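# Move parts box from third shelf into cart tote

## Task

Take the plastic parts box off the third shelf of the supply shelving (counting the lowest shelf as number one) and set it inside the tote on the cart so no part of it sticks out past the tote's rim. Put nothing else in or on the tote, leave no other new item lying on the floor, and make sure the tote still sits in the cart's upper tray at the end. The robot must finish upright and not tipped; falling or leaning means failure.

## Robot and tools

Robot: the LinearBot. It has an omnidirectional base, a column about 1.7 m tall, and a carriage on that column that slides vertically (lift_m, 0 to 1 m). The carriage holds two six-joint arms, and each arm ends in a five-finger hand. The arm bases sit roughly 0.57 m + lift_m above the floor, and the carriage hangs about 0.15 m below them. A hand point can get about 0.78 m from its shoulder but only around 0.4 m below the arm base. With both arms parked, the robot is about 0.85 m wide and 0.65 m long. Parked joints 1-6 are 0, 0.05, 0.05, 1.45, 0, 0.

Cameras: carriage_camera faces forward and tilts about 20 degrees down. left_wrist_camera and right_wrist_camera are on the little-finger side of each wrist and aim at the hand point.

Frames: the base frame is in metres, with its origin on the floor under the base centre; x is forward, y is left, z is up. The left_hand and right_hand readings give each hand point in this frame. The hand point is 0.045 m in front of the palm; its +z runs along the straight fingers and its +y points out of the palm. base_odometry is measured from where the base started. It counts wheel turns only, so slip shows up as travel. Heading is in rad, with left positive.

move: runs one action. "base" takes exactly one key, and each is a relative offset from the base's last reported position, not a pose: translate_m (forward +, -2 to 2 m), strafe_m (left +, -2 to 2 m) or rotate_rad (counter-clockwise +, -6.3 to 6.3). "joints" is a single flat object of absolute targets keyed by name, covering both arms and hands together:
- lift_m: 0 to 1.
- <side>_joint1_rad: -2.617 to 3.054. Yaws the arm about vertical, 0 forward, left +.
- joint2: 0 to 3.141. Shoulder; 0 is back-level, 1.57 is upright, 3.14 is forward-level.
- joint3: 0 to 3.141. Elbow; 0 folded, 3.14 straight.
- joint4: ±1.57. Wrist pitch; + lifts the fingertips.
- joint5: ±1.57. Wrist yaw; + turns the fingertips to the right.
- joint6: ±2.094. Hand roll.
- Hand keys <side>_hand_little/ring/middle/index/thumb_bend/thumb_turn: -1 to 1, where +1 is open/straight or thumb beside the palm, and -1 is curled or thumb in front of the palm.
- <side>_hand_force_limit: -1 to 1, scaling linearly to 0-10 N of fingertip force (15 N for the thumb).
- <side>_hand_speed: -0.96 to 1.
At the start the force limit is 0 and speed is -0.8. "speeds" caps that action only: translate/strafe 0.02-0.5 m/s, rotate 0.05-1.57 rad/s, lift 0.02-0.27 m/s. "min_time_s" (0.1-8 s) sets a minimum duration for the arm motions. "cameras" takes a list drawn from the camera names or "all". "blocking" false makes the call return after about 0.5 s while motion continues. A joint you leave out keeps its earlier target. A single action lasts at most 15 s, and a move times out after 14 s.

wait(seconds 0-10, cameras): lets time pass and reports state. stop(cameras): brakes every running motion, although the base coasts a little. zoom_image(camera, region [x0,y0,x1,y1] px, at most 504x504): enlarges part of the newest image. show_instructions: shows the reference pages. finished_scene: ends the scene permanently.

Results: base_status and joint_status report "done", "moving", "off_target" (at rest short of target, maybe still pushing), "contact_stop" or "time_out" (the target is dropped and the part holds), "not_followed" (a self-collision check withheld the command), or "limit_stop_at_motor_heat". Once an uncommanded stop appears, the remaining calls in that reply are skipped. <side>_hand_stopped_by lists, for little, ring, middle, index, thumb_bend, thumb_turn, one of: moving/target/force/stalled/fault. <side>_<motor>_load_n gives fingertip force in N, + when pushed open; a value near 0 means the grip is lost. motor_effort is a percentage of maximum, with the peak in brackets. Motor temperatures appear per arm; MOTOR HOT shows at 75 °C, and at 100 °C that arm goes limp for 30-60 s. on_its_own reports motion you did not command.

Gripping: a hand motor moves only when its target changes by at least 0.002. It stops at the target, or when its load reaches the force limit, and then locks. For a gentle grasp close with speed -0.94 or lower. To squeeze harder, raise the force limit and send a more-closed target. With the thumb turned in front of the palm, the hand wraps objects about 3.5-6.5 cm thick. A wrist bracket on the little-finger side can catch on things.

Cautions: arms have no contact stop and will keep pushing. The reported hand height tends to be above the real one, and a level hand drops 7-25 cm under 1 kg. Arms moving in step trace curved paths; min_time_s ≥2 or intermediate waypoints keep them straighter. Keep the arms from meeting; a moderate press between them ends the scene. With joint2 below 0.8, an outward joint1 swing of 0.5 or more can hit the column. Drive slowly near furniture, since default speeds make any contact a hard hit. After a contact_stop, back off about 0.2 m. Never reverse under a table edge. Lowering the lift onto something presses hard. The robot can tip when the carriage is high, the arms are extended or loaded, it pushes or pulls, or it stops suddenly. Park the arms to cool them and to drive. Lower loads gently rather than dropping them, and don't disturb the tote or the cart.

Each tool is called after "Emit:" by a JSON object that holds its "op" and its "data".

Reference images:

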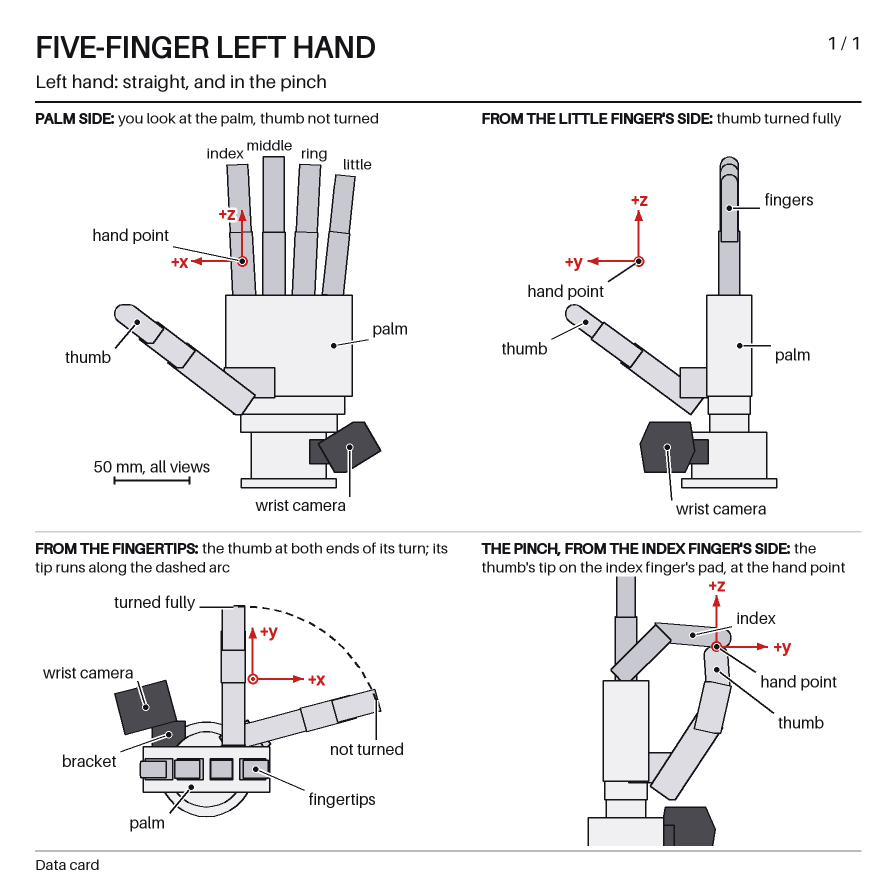

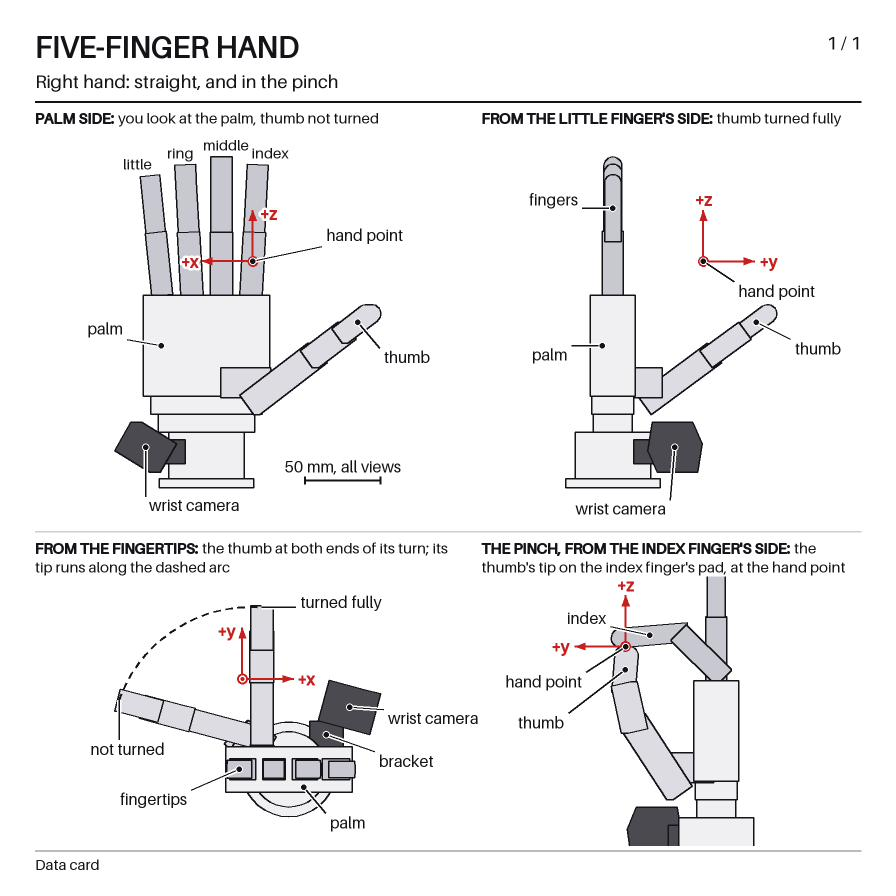

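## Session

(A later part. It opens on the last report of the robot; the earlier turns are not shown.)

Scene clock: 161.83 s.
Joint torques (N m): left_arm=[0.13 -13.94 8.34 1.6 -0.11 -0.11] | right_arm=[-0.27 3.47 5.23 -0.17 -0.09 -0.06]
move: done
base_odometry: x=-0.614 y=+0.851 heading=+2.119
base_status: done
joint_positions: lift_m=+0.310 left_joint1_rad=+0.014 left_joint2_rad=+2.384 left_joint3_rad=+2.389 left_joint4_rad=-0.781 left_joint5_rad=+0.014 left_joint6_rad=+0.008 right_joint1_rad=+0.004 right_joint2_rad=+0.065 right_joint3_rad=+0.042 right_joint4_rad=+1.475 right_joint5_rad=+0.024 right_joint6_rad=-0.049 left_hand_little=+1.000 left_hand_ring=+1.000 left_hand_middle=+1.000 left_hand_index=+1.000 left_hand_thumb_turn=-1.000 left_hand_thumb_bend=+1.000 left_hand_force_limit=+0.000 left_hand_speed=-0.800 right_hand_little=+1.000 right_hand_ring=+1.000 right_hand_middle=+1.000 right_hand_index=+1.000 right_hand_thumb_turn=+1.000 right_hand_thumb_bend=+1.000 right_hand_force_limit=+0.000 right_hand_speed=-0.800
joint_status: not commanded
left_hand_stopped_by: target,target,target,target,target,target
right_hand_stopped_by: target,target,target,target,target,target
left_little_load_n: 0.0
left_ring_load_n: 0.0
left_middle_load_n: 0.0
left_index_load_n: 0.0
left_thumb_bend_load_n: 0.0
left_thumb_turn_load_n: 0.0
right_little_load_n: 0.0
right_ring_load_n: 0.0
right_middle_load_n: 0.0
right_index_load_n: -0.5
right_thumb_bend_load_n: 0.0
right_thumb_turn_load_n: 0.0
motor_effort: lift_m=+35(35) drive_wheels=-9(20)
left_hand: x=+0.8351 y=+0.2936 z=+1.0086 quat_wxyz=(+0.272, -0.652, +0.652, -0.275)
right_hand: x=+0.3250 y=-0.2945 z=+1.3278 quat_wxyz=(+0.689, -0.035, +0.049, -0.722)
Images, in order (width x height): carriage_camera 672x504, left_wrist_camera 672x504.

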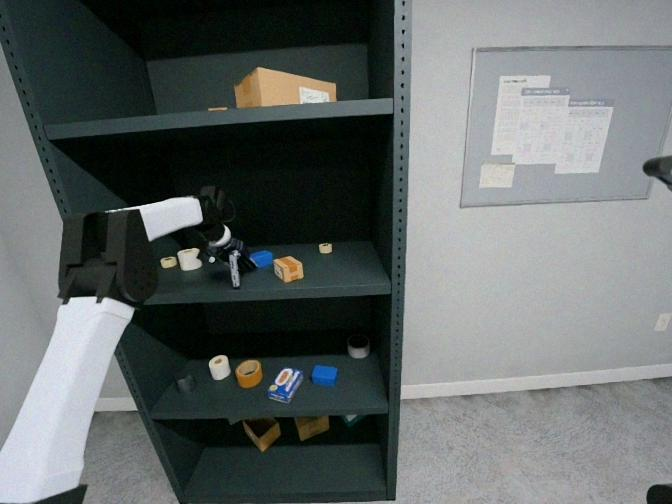

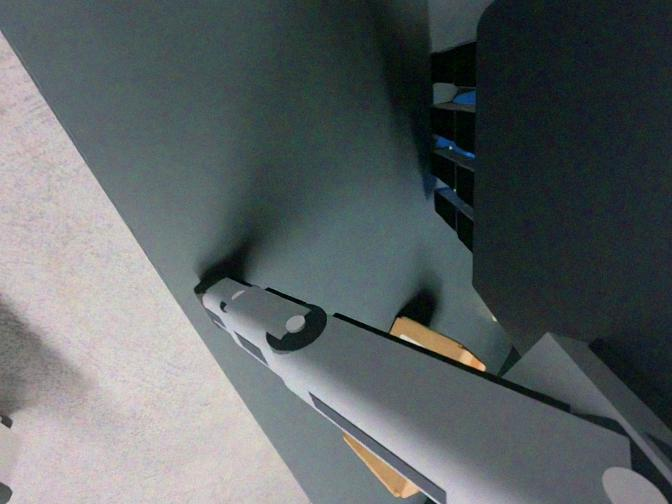

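Emit:
{"op": "move", "data": {"base": {"strafe_m": -0.17}, "joints": {"lift_m": 0.34}, "speeds": {"strafe_m": 0.15}, "cameras": ["carriage_camera", "left_wrist_camera"]}}

Emit:
{"op": "zoom_image", "data": {"camera": "carriage_camera", "region": [130, 180, 330, 340]}}

Scene clock: 171.73 s.
Joint torques (N m): left_arm=[0.08 -14.22 8.12 1.58 -0.07 -0.11] | right_arm=[-0.27 3.45 5.33 -0.2 -0.09 -0.06]
Motor temperatures (°C): left_arm=[19 33 34 27 23 21] | right_arm=[17 21 28 20 21 24]
move: done
base_odometry: x=-0.469 y=+0.940 heading=+2.119
base_status: done
joint_positions: lift_m=+0.340 left_joint1_rad=+0.014 left_joint2_rad=+2.387 left_joint3_rad=+2.392 left_joint4_rad=-0.777 left_joint5_rad=+0.008 left_joint6_rad=+0.007 right_joint1_rad=+0.004 right_joint2_rad=+0.064 right_joint3_rad=+0.042 right_joint4_rad=+1.477 right_joint5_rad=+0.023 right_joint6_rad=-0.049 left_hand_little=+1.000 left_hand_ring=+1.000 left_hand_middle=+1.000 left_hand_index=+1.000 left_hand_thumb_turn=-1.000 left_hand_thumb_bend=+1.000 left_hand_force_limit=+0.000 left_hand_speed=-0.800 right_hand_little=+1.000 right_hand_ring=+1.000 right_hand_middle=+1.000 right_hand_index=+1.000 right_hand_thumb_turn=+1.000 right_hand_thumb_bend=+1.000 right_hand_force_limit=+0.000 right_hand_speed=-0.800
joint_status: all done
left_hand_stopped_by: target,target,target,target,target,target
right_hand_stopped_by: target,target,target,target,target,target
left_little_load_n: 0.0
left_ring_load_n: 0.0
left_middle_load_n: 0.0
left_index_load_n: 0.0
left_thumb_bend_load_n: 0.0
left_thumb_turn_load_n: 0.0
right_little_load_n: 0.0
right_ring_load_n: 0.0
right_middle_load_n: 0.0
right_index_load_n: 0.0
right_thumb_bend_load_n: 0.0
right_thumb_turn_load_n: 0.0
motor_effort: lift_m=+32(41) drive_wheels=-3(17)
left_hand: x=+0.8367 y=+0.2946 z=+1.0389 quat_wxyz=(+0.275, -0.652, +0.650, -0.275)
right_hand: x=+0.3244 y=-0.2944 z=+1.3582 quat_wxyz=(+0.689, -0.034, +0.048, -0.722)
Images, in order (width x height): carriage_camera 672x504, left_wrist_camera 672x504.

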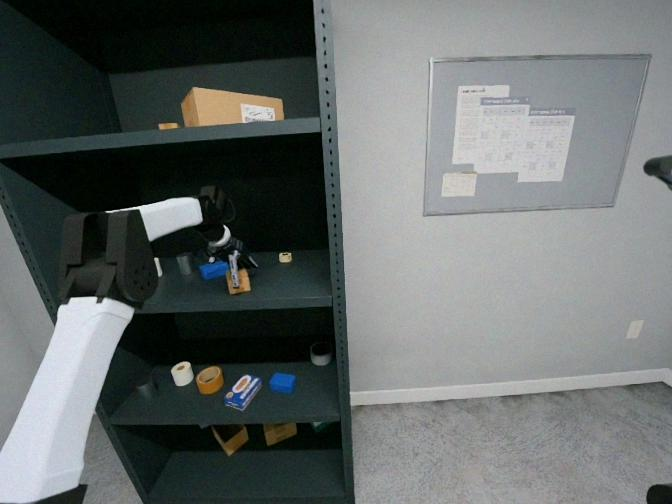

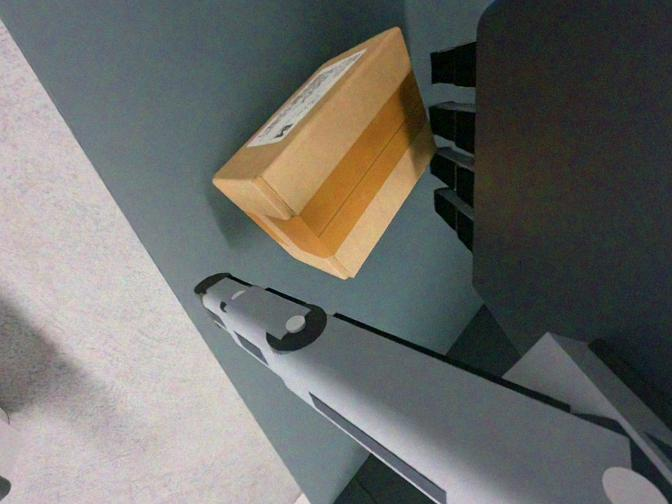

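Scaled by 2.520 from the camera's image (finer frame: 960x720).

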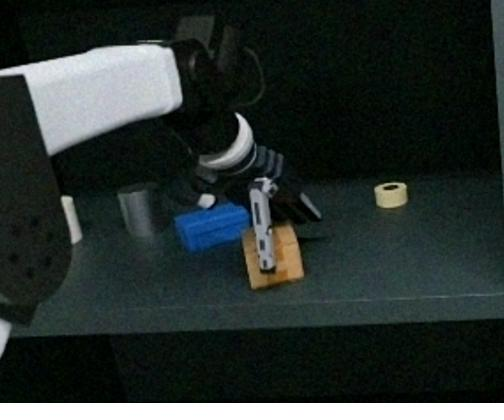

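Emit:
{"op": "move", "data": {"joints": {"lift_m": 0.39, "left_joint1_rad": 0.45, "left_hand_little": -1, "left_hand_ring": -1}, "min_time_s": 2.5, "cameras": ["carriage_camera", "left_wrist_camera"]}}

Emit:
{"op": "zoom_image", "data": {"camera": "carriage_camera", "region": [100, 200, 300, 360]}}

Scene clock: 201.80 s.
Joint torques (N m): left_arm=[0.99 -14.3 7.99 1.53 -0.06 -0.11] | right_arm=[-0.25 3.47 5.29 -0.21 -0.09 -0.05]
Motor temperatures (°C): left_arm=[19 39 34 28 23 21] | right_arm=[17 21 28 20 20 24]
move: done
base_odometry: x=-0.469 y=+0.940 heading=+2.119
base_status: not commanded
joint_positions: lift_m=+0.390 left_joint1_rad=+0.441 left_joint2_rad=+2.387 left_joint3_rad=+2.393 left_joint4_rad=-0.776 left_joint5_rad=+0.008 left_joint6_rad=+0.007 right_joint1_rad=+0.004 right_joint2_rad=+0.064 right_joint3_rad=+0.042 right_joint4_rad=+1.478 right_joint5_rad=+0.023 right_joint6_rad=-0.049 left_hand_little=-1.000 left_hand_ring=-1.000 left_hand_middle=+1.000 left_hand_index=+1.000 left_hand_thumb_turn=-1.000 left_hand_thumb_bend=+1.000 left_hand_force_limit=+0.000 left_hand_speed=-0.800 right_hand_little=+1.000 right_hand_ring=+1.000 right_hand_middle=+1.000 right_hand_index=+1.000 right_hand_thumb_turn=+1.000 right_hand_thumb_bend=+1.000 right_hand_force_limit=+0.000 right_hand_speed=-0.800
joint_status: all done
left_hand_stopped_by: target,target,target,target,target,target
right_hand_stopped_by: target,target,target,target,target,target
left_little_load_n: 0.0
left_ring_load_n: 0.0
left_middle_load_n: 0.0
left_index_load_n: 0.0
left_thumb_bend_load_n: 0.0
left_thumb_turn_load_n: 0.0
right_little_load_n: 0.0
right_ring_load_n: 0.0
right_middle_load_n: 0.0
right_index_load_n: 0.0
right_thumb_bend_load_n: 0.0
right_thumb_turn_load_n: 0.0
motor_effort: lift_m=+32(41) drive_wheels=-3(3)
left_hand: x=+0.7923 y=+0.5487 z=+1.0891 quat_wxyz=(+0.328, -0.775, +0.497, -0.211)
right_hand: x=+0.3241 y=-0.2944 z=+1.4083 quat_wxyz=(+0.689, -0.034, +0.048, -0.722)
Images, in order (width x height): carriage_camera 672x504, left_wrist_camera 672x504.

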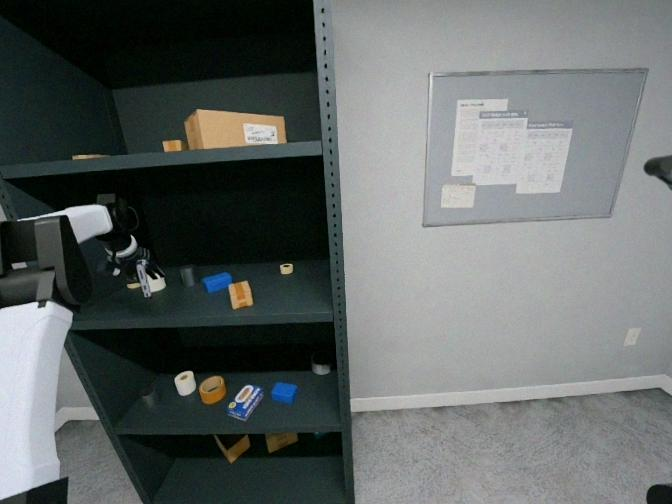

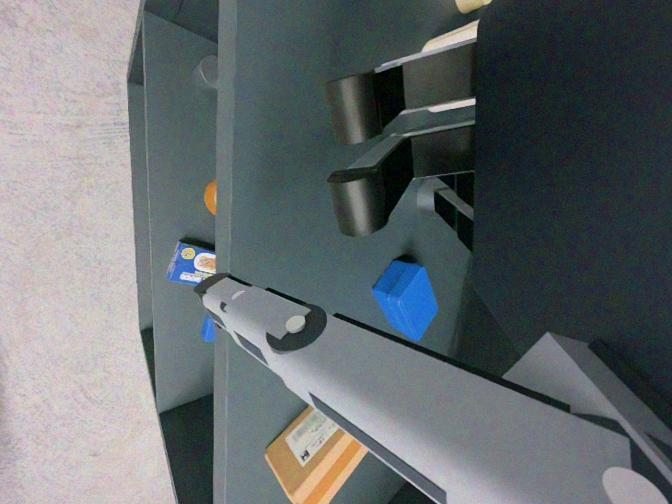

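Scaled by 2.520 from the camera's image (finer frame: 960x720).

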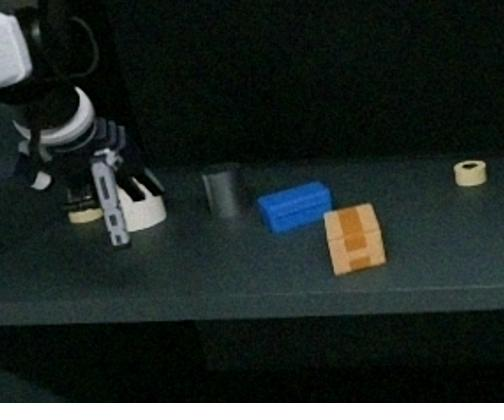

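Emit:
{"op": "zoom_image", "data": {"camera": "carriage_camera", "region": [180, 250, 260, 320]}}

Emit:
{"op": "zoom_image", "data": {"camera": "left_wrist_camera", "region": [330, 220, 480, 370]}}

Scaled by 6.300 from the camera's image (finer frame: 960x720).

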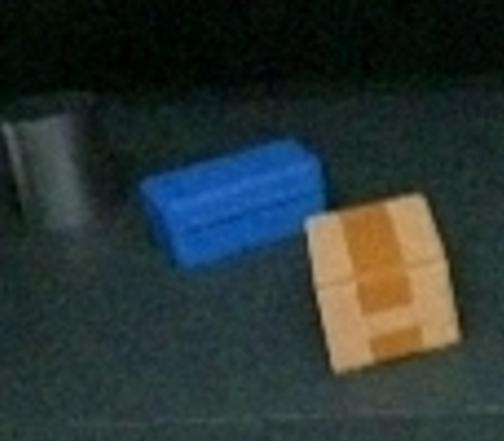

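Scaled by 3.360 from the camera's image (finer frame: 960x720).

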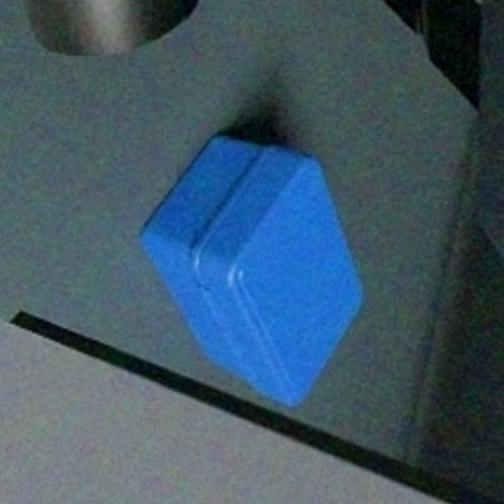

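Emit:
{"op": "move", "data": {"joints": {"lift_m": 0.31, "left_joint1_rad": 0.57, "left_hand_ring": 1}, "min_time_s": 2, "cameras": []}}

Emit:
{"op": "move", "data": {"base": {"strafe_m": -0.088}, "speeds": {"strafe_m": 0.15}, "cameras": ["carriage_camera", "left_wrist_camera"]}}

Emit:
{"op": "zoom_image", "data": {"camera": "carriage_camera", "region": [100, 200, 260, 320]}}

Scene clock: 249.73 s.
Joint torques (N m): left_arm=[0.54 -14.08 7.64 1.95 0.13 -0.08] | right_arm=[-0.25 3.45 5.3 -0.22 -0.09 -0.05]
Motor temperatures (°C): left_arm=[19 44 36 29 23 21] | right_arm=[17 22 29 20 20 24]
move: off_target
base_odometry: x=-0.469 y=+0.940 heading=+2.119
base_status: not commanded
joint_positions: lift_m=+0.310 left_joint1_rad=+0.566 left_joint2_rad=+2.386 left_joint3_rad=+2.396 left_joint4_rad=-0.823 left_joint5_rad=-0.011 left_joint6_rad=+0.004 right_joint1_rad=+0.004 right_joint2_rad=+0.065 right_joint3_rad=+0.042 right_joint4_rad=+1.479 right_joint5_rad=+0.023 right_joint6_rad=-0.049 left_hand_little=-1.000 left_hand_ring=+0.511 left_hand_middle=+1.000 left_hand_index=+1.000 left_hand_thumb_turn=-1.000 left_hand_thumb_bend=+1.000 left_hand_force_limit=+0.000 left_hand_speed=-0.800 right_hand_little=+1.000 right_hand_ring=+1.000 right_hand_middle=+1.000 right_hand_index=+1.000 right_hand_thumb_turn=+1.000 right_hand_thumb_bend=+1.000 right_hand_force_limit=+0.000 right_hand_speed=-0.800
joint_status: left_hand_ring off_target (ended at +0.511, target +1.000); the others done
left_hand_stopped_by: target,stalled,target,target,target,target
right_hand_stopped_by: target,target,target,target,target,target
left_little_load_n: 0.0
left_ring_load_n: -11.5
left_middle_load_n: 0.5
left_index_load_n: 0.0
left_thumb_bend_load_n: 0.0
left_thumb_turn_load_n: 0.0
right_little_load_n: 0.0
right_ring_load_n: 0.0
right_middle_load_n: 0.0
right_index_load_n: 0.0
right_thumb_bend_load_n: 0.0
right_thumb_turn_load_n: 0.0
motor_effort: lift_m=+34(38) drive_wheels=+1(3)
left_hand: x=+0.7489 y=+0.6144 z=+1.0039 quat_wxyz=(+0.327, -0.814, +0.447, -0.173)
right_hand: x=+0.3239 y=-0.2944 z=+1.3283 quat_wxyz=(+0.690, -0.033, +0.048, -0.722)

Scene clock: 251.30 s.
Joint torques (N m): left_arm=[-0.58 -14.08 7.64 1.85 0.29 -0.08] | right_arm=[-0.27 3.45 5.27 -0.23 -0.09 -0.06]
move: done
base_odometry: x=-0.394 y=+0.987 heading=+2.119
base_status: done
joint_positions: lift_m=+0.310 left_joint1_rad=+0.578 left_joint2_rad=+2.385 left_joint3_rad=+2.396 left_joint4_rad=-0.812 left_joint5_rad=-0.027 left_joint6_rad=+0.004 right_joint1_rad=+0.004 right_joint2_rad=+0.065 right_joint3_rad=+0.042 right_joint4_rad=+1.481 right_joint5_rad=+0.024 right_joint6_rad=-0.049 left_hand_little=-1.000 left_hand_ring=+0.512 left_hand_middle=+1.000 left_hand_index=+1.000 left_hand_thumb_turn=-1.000 left_hand_thumb_bend=+1.000 left_hand_force_limit=+0.000 left_hand_speed=-0.800 right_hand_little=+1.000 right_hand_ring=+1.000 right_hand_middle=+1.000 right_hand_index=+1.000 right_hand_thumb_turn=+1.000 right_hand_thumb_bend=+1.000 right_hand_force_limit=+0.000 right_hand_speed=-0.800
joint_status: not commanded
left_hand_stopped_by: target,stalled,target,target,target,target
right_hand_stopped_by: target,target,target,target,target,target
left_little_load_n: 0.0
left_ring_load_n: -1.0
left_middle_load_n: 0.0
left_index_load_n: 0.0
left_thumb_bend_load_n: 0.0
left_thumb_turn_load_n: 0.0
right_little_load_n: 0.0
right_ring_load_n: 0.0
right_middle_load_n: 0.0
right_index_load_n: 0.0
right_thumb_bend_load_n: 0.0
right_thumb_turn_load_n: 0.0
motor_effort: lift_m=+34(34) drive_wheels=-2(13)
left_hand: x=+0.7461 y=+0.6248 z=+1.0056 quat_wxyz=(+0.337, -0.816, +0.439, -0.167)
right_hand: x=+0.3235 y=-0.2946 z=+1.3284 quat_wxyz=(+0.690, -0.033, +0.047, -0.722)
Images, in order (width x height): carriage_camera 672x504, left_wrist_camera 672x504.

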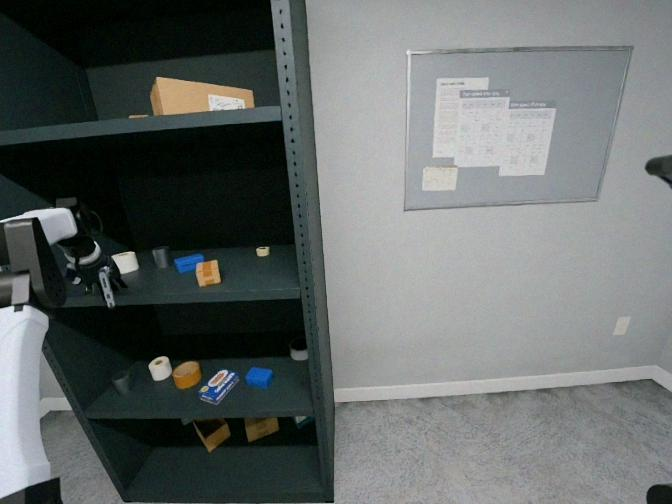

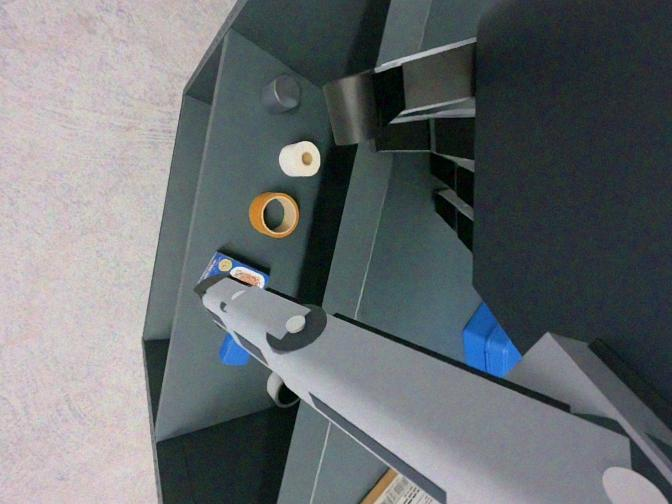

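Scaled by 3.150 from the camera's image (finer frame: 960x720).

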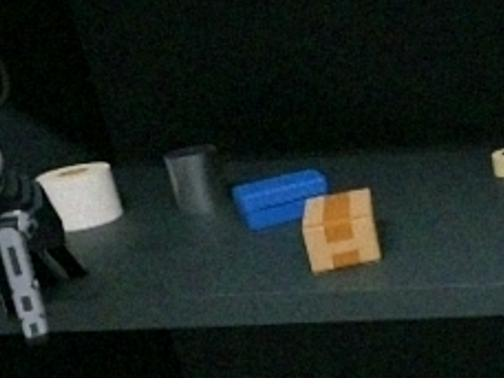

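Emit:
{"op": "move", "data": {"joints": {"left_hand_ring": 0.98, "left_joint1_rad": 0.57, "left_joint5_rad": 0.0, "left_joint4_rad": -0.785}, "cameras": ["left_wrist_camera", "carriage_camera"]}}

Emit:
{"op": "zoom_image", "data": {"camera": "carriage_camera", "region": [30, 180, 190, 320]}}

Scene clock: 266.53 s.
Joint torques (N m): left_arm=[-0.65 -14.02 7.61 1.97 0.33 -0.05] | right_arm=[-0.27 3.45 5.3 -0.26 -0.09 -0.05]
move: off_target
base_odometry: x=-0.394 y=+0.987 heading=+2.119
base_status: not commanded
joint_positions: lift_m=+0.310 left_joint1_rad=+0.578 left_joint2_rad=+2.385 left_joint3_rad=+2.396 left_joint4_rad=-0.825 left_joint5_rad=-0.030 left_joint6_rad=+0.002 right_joint1_rad=+0.004 right_joint2_rad=+0.065 right_joint3_rad=+0.042 right_joint4_rad=+1.481 right_joint5_rad=+0.024 right_joint6_rad=-0.049 left_hand_little=-1.000 left_hand_ring=+0.652 left_hand_middle=+1.000 left_hand_index=+1.000 left_hand_thumb_turn=-1.000 left_hand_thumb_bend=+1.000 left_hand_force_limit=+0.000 left_hand_speed=-0.800 right_hand_little=+1.000 right_hand_ring=+1.000 right_hand_middle=+1.000 right_hand_index=+1.000 right_hand_thumb_turn=+1.000 right_hand_thumb_bend=+1.000 right_hand_force_limit=+0.000 right_hand_speed=-0.800
joint_status: left_joint4_rad off_target (ended at -0.825, target -0.785); left_joint5_rad off_target (ended at -0.030, target +0.000); left_hand_ring off_target (ended at +0.652, target +0.980); the others done
left_hand_stopped_by: target,stalled,target,target,target,target
right_hand_stopped_by: target,target,target,target,target,target
left_little_load_n: 0.0
left_ring_load_n: -11.5
left_middle_load_n: 0.5
left_index_load_n: 0.0
left_thumb_bend_load_n: 0.0
left_thumb_turn_load_n: 0.0
right_little_load_n: 0.0
right_ring_load_n: 0.0
right_middle_load_n: 0.0
right_index_load_n: 0.0
right_thumb_bend_load_n: 0.0
right_thumb_turn_load_n: 0.0
motor_effort: lift_m=+34(34) drive_wheels=-2(3)
left_hand: x=+0.7433 y=+0.6235 z=+1.0037 quat_wxyz=(+0.332, -0.819, +0.439, -0.163)
right_hand: x=+0.3235 y=-0.2946 z=+1.3284 quat_wxyz=(+0.690, -0.033, +0.047, -0.722)
pictures: carriage_camera, left_wrist_camera
Images, in order (width x height): carriage_camera 672x504, left_wrist_camera 672x504.

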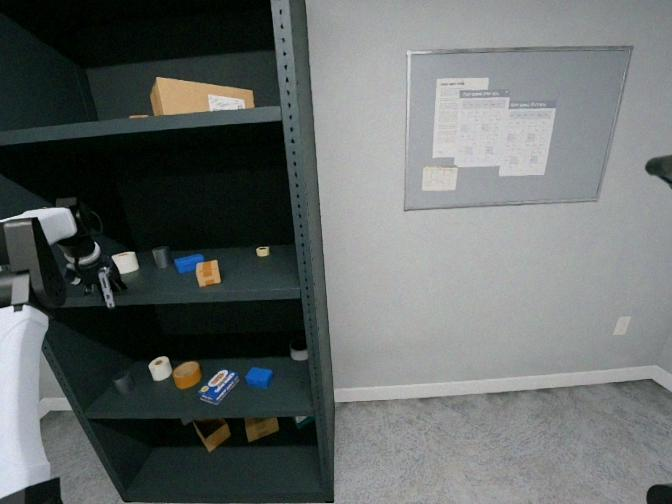

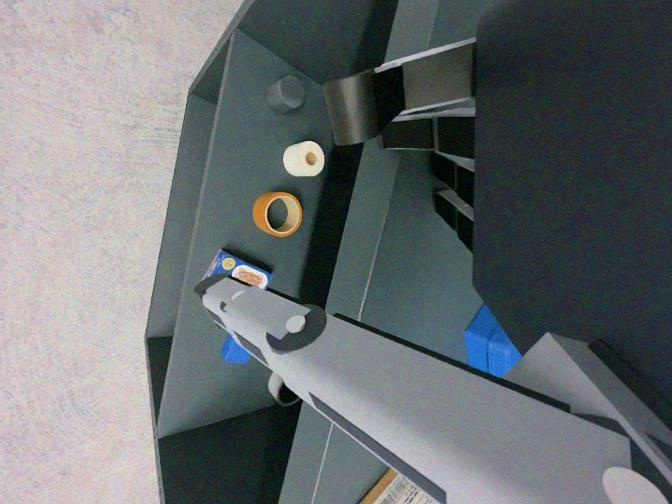

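Scaled by 3.150 from the camera's image (finer frame: 960x720).

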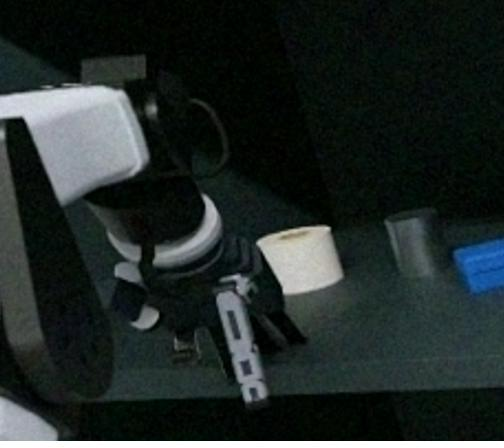

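Emit:
{"op": "zoom_image", "data": {"camera": "carriage_camera", "region": [60, 240, 140, 320]}}

Emit:
{"op": "zoom_image", "data": {"camera": "left_wrist_camera", "region": [310, 60, 510, 260]}}

Scaled by 6.300 from the camera's image (finer frame: 960x720).

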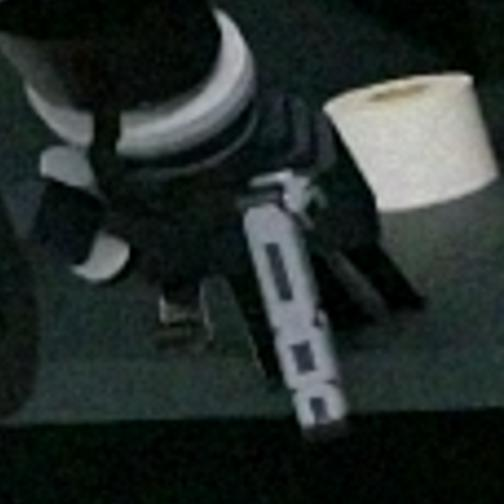

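Scaled by 2.520 from the camera's image (finer frame: 960x720).

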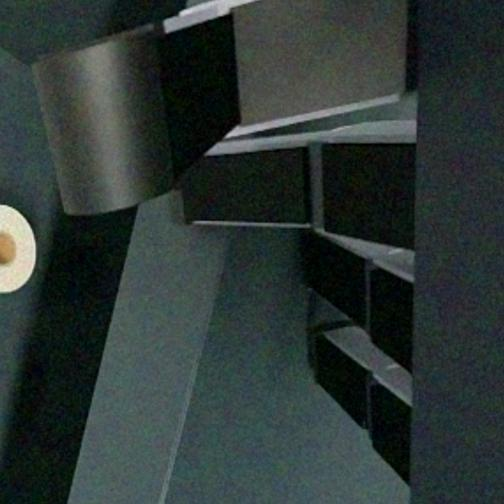

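Emit:
{"op": "move", "data": {"joints": {"left_hand_ring": 0.4}, "cameras": []}}

Emit:
{"op": "move", "data": {"base": {"translate_m": -0.12}, "speeds": {"translate_m": 0.15}, "cameras": ["carriage_camera", "left_wrist_camera"]}}

Emit:
{"op": "zoom_image", "data": {"camera": "carriage_camera", "region": [30, 200, 190, 340]}}

Scene clock: 293.07 s.
Joint torques (N m): left_arm=[-0.61 -14.12 7.68 1.69 0.2 -0.05] | right_arm=[-0.24 3.45 5.29 -0.23 -0.09 -0.06]
Motor temperatures (°C): left_arm=[19 39 33 31 23 21] | right_arm=[17 22 29 20 20 24]
move: done
base_odometry: x=-0.394 y=+0.987 heading=+2.119
base_status: not commanded
joint_positions: lift_m=+0.310 left_joint1_rad=+0.578 left_joint2_rad=+2.385 left_joint3_rad=+2.396 left_joint4_rad=-0.793 left_joint5_rad=-0.017 left_joint6_rad=+0.002 right_joint1_rad=+0.004 right_joint2_rad=+0.065 right_joint3_rad=+0.042 right_joint4_rad=+1.481 right_joint5_rad=+0.024 right_joint6_rad=-0.049 left_hand_little=-1.000 left_hand_ring=+0.400 left_hand_middle=+1.000 left_hand_index=+1.000 left_hand_thumb_turn=-1.000 left_hand_thumb_bend=+1.000 left_hand_force_limit=+0.000 left_hand_speed=-0.800 right_hand_little=+1.000 right_hand_ring=+1.000 right_hand_middle=+1.000 right_hand_index=+1.000 right_hand_thumb_turn=+1.000 right_hand_thumb_bend=+1.000 right_hand_force_limit=+0.000 right_hand_speed=-0.800
joint_status: all done
left_hand_stopped_by: target,target,target,target,target,target
right_hand_stopped_by: target,target,target,target,target,target
left_little_load_n: 0.0
left_ring_load_n: 0.0
left_middle_load_n: 0.0
left_index_load_n: 0.0
left_thumb_bend_load_n: 0.0
left_thumb_turn_load_n: 0.0
right_little_load_n: 0.0
right_ring_load_n: 0.0
right_middle_load_n: 0.0
right_index_load_n: 0.0
right_thumb_bend_load_n: 0.0
right_thumb_turn_load_n: 0.0
motor_effort: lift_m=+34(34) drive_wheels=-2(3)
left_hand: x=+0.7507 y=+0.6254 z=+1.0085 quat_wxyz=(+0.342, -0.813, +0.438, -0.176)
right_hand: x=+0.3235 y=-0.2946 z=+1.3284 quat_wxyz=(+0.690, -0.033, +0.047, -0.722)

Scene clock: 294.87 s.
Joint torques (N m): left_arm=[-0.35 -14.05 7.71 1.63 0.15 -0.06] | right_arm=[-0.25 3.56 5.24 -0.19 -0.09 -0.05]
move: done
base_odometry: x=-0.331 y=+0.884 heading=+2.119
base_status: done
joint_positions: lift_m=+0.310 left_joint1_rad=+0.575 left_joint2_rad=+2.385 left_joint3_rad=+2.396 left_joint4_rad=-0.786 left_joint5_rad=-0.012 left_joint6_rad=+0.002 right_joint1_rad=+0.004 right_joint2_rad=+0.065 right_joint3_rad=+0.042 right_joint4_rad=+1.477 right_joint5_rad=+0.024 right_joint6_rad=-0.049 left_hand_little=-1.000 left_hand_ring=+0.400 left_hand_middle=+1.000 left_hand_index=+1.000 left_hand_thumb_turn=-1.000 left_hand_thumb_bend=+1.000 left_hand_force_limit=+0.000 left_hand_speed=-0.800 right_hand_little=+1.000 right_hand_ring=+1.000 right_hand_middle=+1.000 right_hand_index=+1.000 right_hand_thumb_turn=+1.000 right_hand_thumb_bend=+1.000 right_hand_force_limit=+0.000 right_hand_speed=-0.800
joint_status: not commanded
left_hand_stopped_by: target,target,target,target,target,target
right_hand_stopped_by: target,target,target,target,target,target
left_little_load_n: 0.0
left_ring_load_n: 0.0
left_middle_load_n: 0.5
left_index_load_n: 0.0
left_thumb_bend_load_n: 0.0
left_thumb_turn_load_n: 0.0
right_little_load_n: 0.0
right_ring_load_n: 0.0
right_middle_load_n: 0.0
right_index_load_n: 0.0
right_thumb_bend_load_n: 0.0
right_thumb_turn_load_n: 0.0
motor_effort: lift_m=+34(34) drive_wheels=-2(10)
left_hand: x=+0.7534 y=+0.6241 z=+1.0098 quat_wxyz=(+0.344, -0.810, +0.439, -0.180)
right_hand: x=+0.3245 y=-0.2946 z=+1.3281 quat_wxyz=(+0.689, -0.034, +0.049, -0.722)
Images, in order (width x height): carriage_camera 672x504, left_wrist_camera 672x504.

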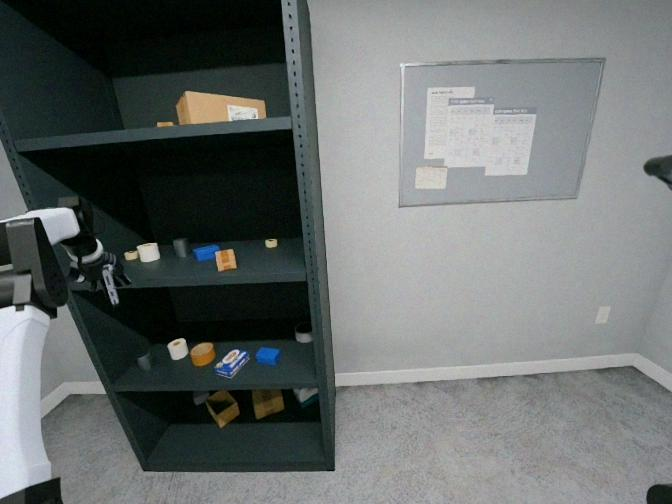

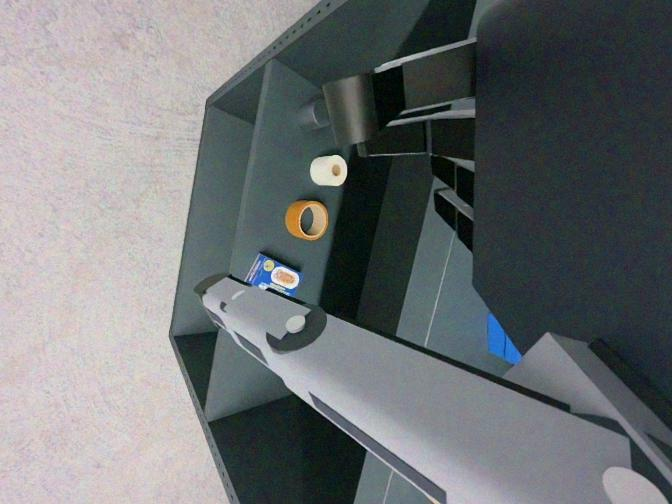

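Scaled by 3.150 from the camera's image (finer frame: 960x720).

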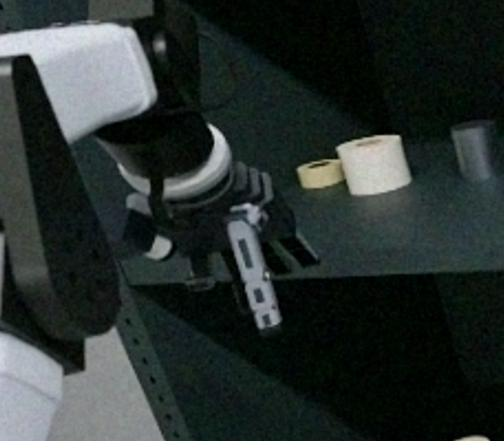

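Emit:
{"op": "zoom_image", "data": {"camera": "carriage_camera", "region": [160, 220, 260, 300]}}

Scaled by 5.040 from the camera's image (finer frame: 960x720).

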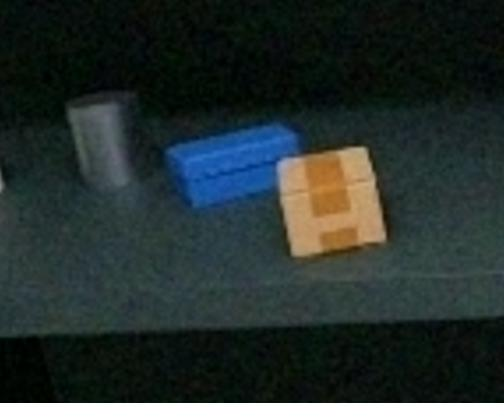

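Emit:
{"op": "move", "data": {"joints": {"left_joint4_rad": -0.64, "left_joint1_rad": 0.56, "left_joint5_rad": 0.01, "left_hand_ring": 1}, "min_time_s": 1, "cameras": ["carriage_camera", "left_wrist_camera"]}}

Emit:
{"op": "zoom_image", "data": {"camera": "carriage_camera", "region": [60, 220, 160, 320]}}

Scene clock: 356.03 s.
Joint torques (N m): left_arm=[-1.01 -14.3 7.84 1.82 0.2 -0.06] | right_arm=[-0.25 3.44 5.29 -0.19 -0.1 -0.06]
move: done
base_odometry: x=-0.331 y=+0.884 heading=+2.119
base_status: not commanded
joint_positions: lift_m=+0.310 left_joint1_rad=+0.571 left_joint2_rad=+2.385 left_joint3_rad=+2.396 left_joint4_rad=-0.644 left_joint5_rad=-0.005 left_joint6_rad=+0.002 right_joint1_rad=+0.004 right_joint2_rad=+0.065 right_joint3_rad=+0.042 right_joint4_rad=+1.477 right_joint5_rad=+0.024 right_joint6_rad=-0.049 left_hand_little=-1.000 left_hand_ring=+1.000 left_hand_middle=+1.000 left_hand_index=+1.000 left_hand_thumb_turn=-1.000 left_hand_thumb_bend=+1.000 left_hand_force_limit=+0.000 left_hand_speed=-0.800 right_hand_little=+1.000 right_hand_ring=+1.000 right_hand_middle=+1.000 right_hand_index=+1.000 right_hand_thumb_turn=+1.000 right_hand_thumb_bend=+1.000 right_hand_force_limit=+0.000 right_hand_speed=-0.800
joint_status: all done
left_hand_stopped_by: target,target,target,target,target,target
right_hand_stopped_by: target,target,target,target,target,target
left_little_load_n: 0.0
left_ring_load_n: 0.0
left_middle_load_n: 0.0
left_index_load_n: 0.0
left_thumb_bend_load_n: 0.0
left_thumb_turn_load_n: 0.0
right_little_load_n: 0.0
right_ring_load_n: 0.0
right_middle_load_n: 0.0
right_index_load_n: 0.0
right_thumb_bend_load_n: 0.0
right_thumb_turn_load_n: 0.0
motor_effort: lift_m=+34(34) drive_wheels=-1(2)
left_hand: x=+0.7813 y=+0.6377 z=+1.0333 quat_wxyz=(+0.398, -0.783, +0.427, -0.214)
right_hand: x=+0.3245 y=-0.2946 z=+1.3281 quat_wxyz=(+0.689, -0.034, +0.049, -0.722)
Images, in order (width x height): carriage_camera 672x504, left_wrist_camera 672x504.

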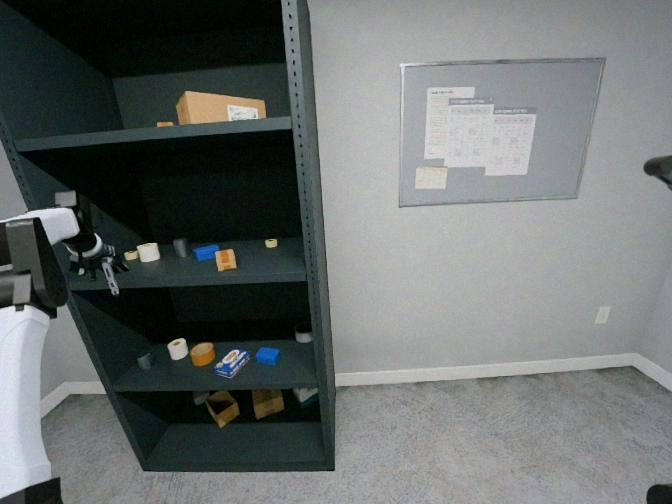

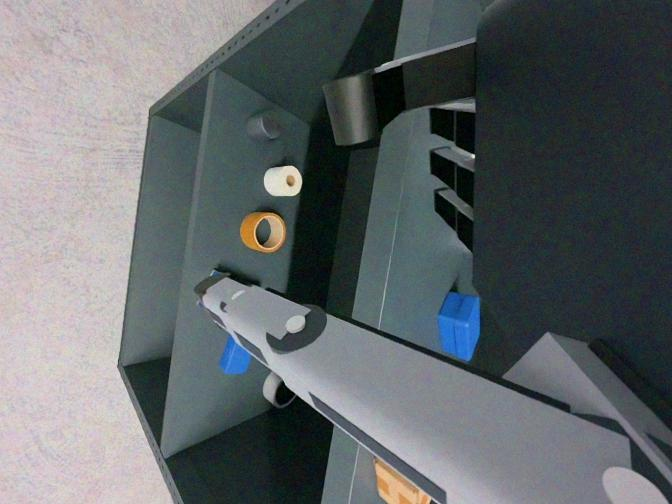

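Scaled by 5.040 from the camera's image (finer frame: 960x720).

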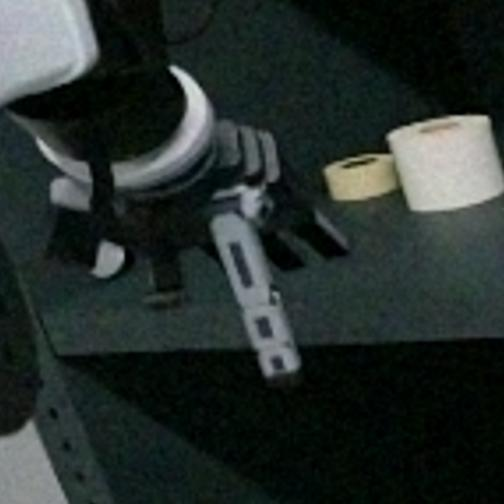

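Emit:
{"op": "move", "data": {"base": {"strafe_m": -0.072}, "joints": {"lift_m": 0.285}, "speeds": {"strafe_m": 0.1}}}

Emit:
{"op": "move", "data": {"base": {"translate_m": 0.2}, "speeds": {"translate_m": 0.12}, "cameras": ["carriage_camera", "left_wrist_camera"]}}

Emit:
{"op": "zoom_image", "data": {"camera": "carriage_camera", "region": [60, 210, 220, 330]}}

Emit:
{"op": "zoom_image", "data": {"camera": "left_wrist_camera", "region": [320, 60, 520, 260]}}

Scene clock: 369.20 s.
Joint torques (N m): left_arm=[-0.35 -14.71 7.79 1.75 0.17 -0.06] | right_arm=[-0.27 3.47 5.26 -0.21 -0.08 -0.05]
move: done
base_odometry: x=-0.269 y=+0.922 heading=+2.119
base_status: done
joint_positions: lift_m=+0.285 left_joint1_rad=+0.565 left_joint2_rad=+2.390 left_joint3_rad=+2.396 left_joint4_rad=-0.636 left_joint5_rad=-0.002 left_joint6_rad=+0.002 right_joint1_rad=+0.004 right_joint2_rad=+0.064 right_joint3_rad=+0.042 right_joint4_rad=+1.478 right_joint5_rad=+0.023 right_joint6_rad=-0.049 left_hand_little=-1.000 left_hand_ring=+1.000 left_hand_middle=+1.000 left_hand_index=+1.000 left_hand_thumb_turn=-1.000 left_hand_thumb_bend=+1.000 left_hand_force_limit=+0.000 left_hand_speed=-0.800 right_hand_little=+1.000 right_hand_ring=+1.000 right_hand_middle=+1.000 right_hand_index=+1.000 right_hand_thumb_turn=+1.000 right_hand_thumb_bend=+1.000 right_hand_force_limit=+0.000 right_hand_speed=-0.800
joint_status: all done
left_hand_stopped_by: target,target,target,target,target,target
right_hand_stopped_by: target,target,target,target,target,target
left_little_load_n: 0.0
left_ring_load_n: 0.0
left_middle_load_n: 0.0
left_index_load_n: 0.0
left_thumb_bend_load_n: 0.0
left_thumb_turn_load_n: 0.0
right_little_load_n: 0.0
right_ring_load_n: 0.0
right_middle_load_n: 0.0
right_index_load_n: 0.0
right_thumb_bend_load_n: 0.0
right_thumb_turn_load_n: 0.0
motor_effort: lift_m=+34(37) drive_wheels=-3(7)
left_hand: x=+0.7852 y=+0.6345 z=+1.0070 quat_wxyz=(+0.398, -0.781, +0.430, -0.217)
right_hand: x=+0.3243 y=-0.2944 z=+1.3031 quat_wxyz=(+0.689, -0.034, +0.048, -0.722)
pictures: none

Scene clock: 371.63 s.
Joint torques (N m): left_arm=[-2.17 -10.65 7.62 3.2 0.73 -0.95] | right_arm=[-0.24 3.41 5.15 -0.25 -0.09 -0.05]
move: done
base_odometry: x=-0.373 y=+1.092 heading=+2.119
base_status: done
joint_positions: lift_m=+0.285 left_joint1_rad=+0.584 left_joint2_rad=+2.353 left_joint3_rad=+2.396 left_joint4_rad=-0.802 left_joint5_rad=-0.057 left_joint6_rad=+0.080 right_joint1_rad=+0.004 right_joint2_rad=+0.064 right_joint3_rad=+0.042 right_joint4_rad=+1.479 right_joint5_rad=+0.023 right_joint6_rad=-0.049 left_hand_little=-1.000 left_hand_ring=+1.000 left_hand_middle=+1.000 left_hand_index=+1.000 left_hand_thumb_turn=-1.000 left_hand_thumb_bend=+1.000 left_hand_force_limit=+0.000 left_hand_speed=-0.800 right_hand_little=+1.000 right_hand_ring=+1.000 right_hand_middle=+1.000 right_hand_index=+1.000 right_hand_thumb_turn=+1.000 right_hand_thumb_bend=+1.000 right_hand_force_limit=+0.000 right_hand_speed=-0.800
joint_status: not commanded
left_hand_stopped_by: target,target,target,target,target,target
right_hand_stopped_by: target,target,target,target,target,target
left_little_load_n: 0.5
left_ring_load_n: 0.0
left_middle_load_n: 0.0
left_index_load_n: 0.0
left_thumb_bend_load_n: 0.5
left_thumb_turn_load_n: -3.0
right_little_load_n: 0.0
right_ring_load_n: 0.0
right_middle_load_n: 0.0
right_index_load_n: 0.0
right_thumb_bend_load_n: 0.0
right_thumb_turn_load_n: 0.0
motor_effort: lift_m=+34(34) drive_wheels=+5(13)
left_hand: x=+0.7390 y=+0.6369 z=+0.9987 quat_wxyz=(+0.366, -0.796, +0.457, -0.149)
right_hand: x=+0.3240 y=-0.2944 z=+1.3032 quat_wxyz=(+0.689, -0.033, +0.048, -0.722)
Images, in order (width x height): carriage_camera 672x504, left_wrist_camera 672x504.

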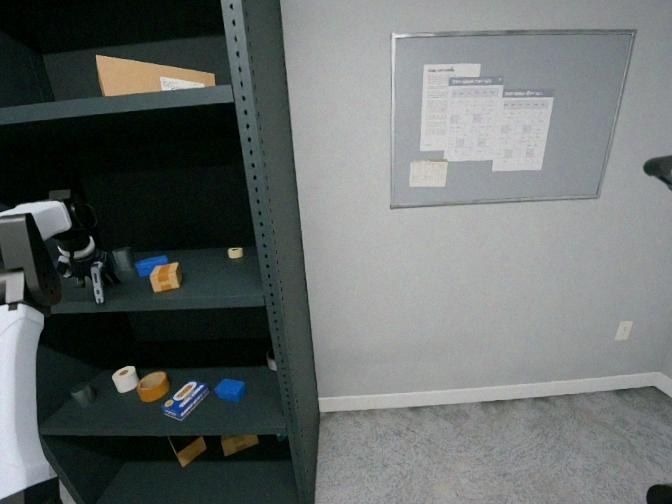

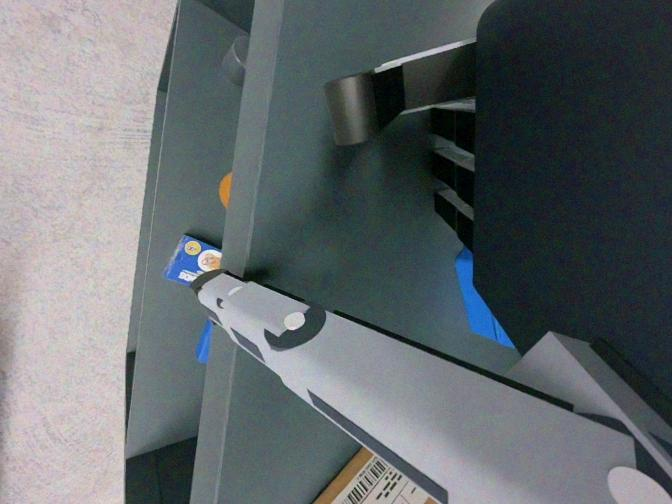

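Scaled by 3.150 from the camera's image (finer frame: 960x720).

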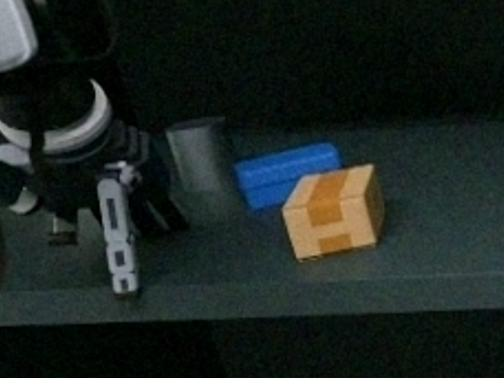

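Scaled by 2.520 from the camera's image (finer frame: 960x720).

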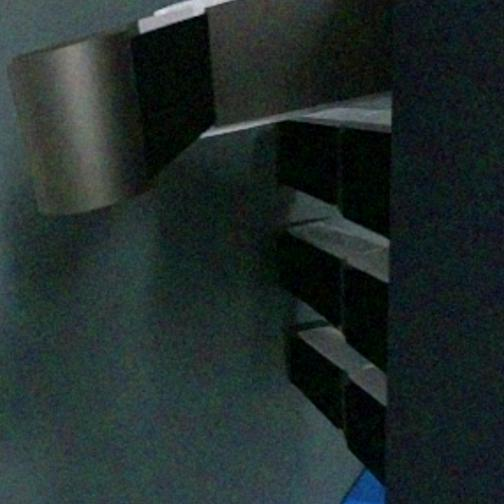

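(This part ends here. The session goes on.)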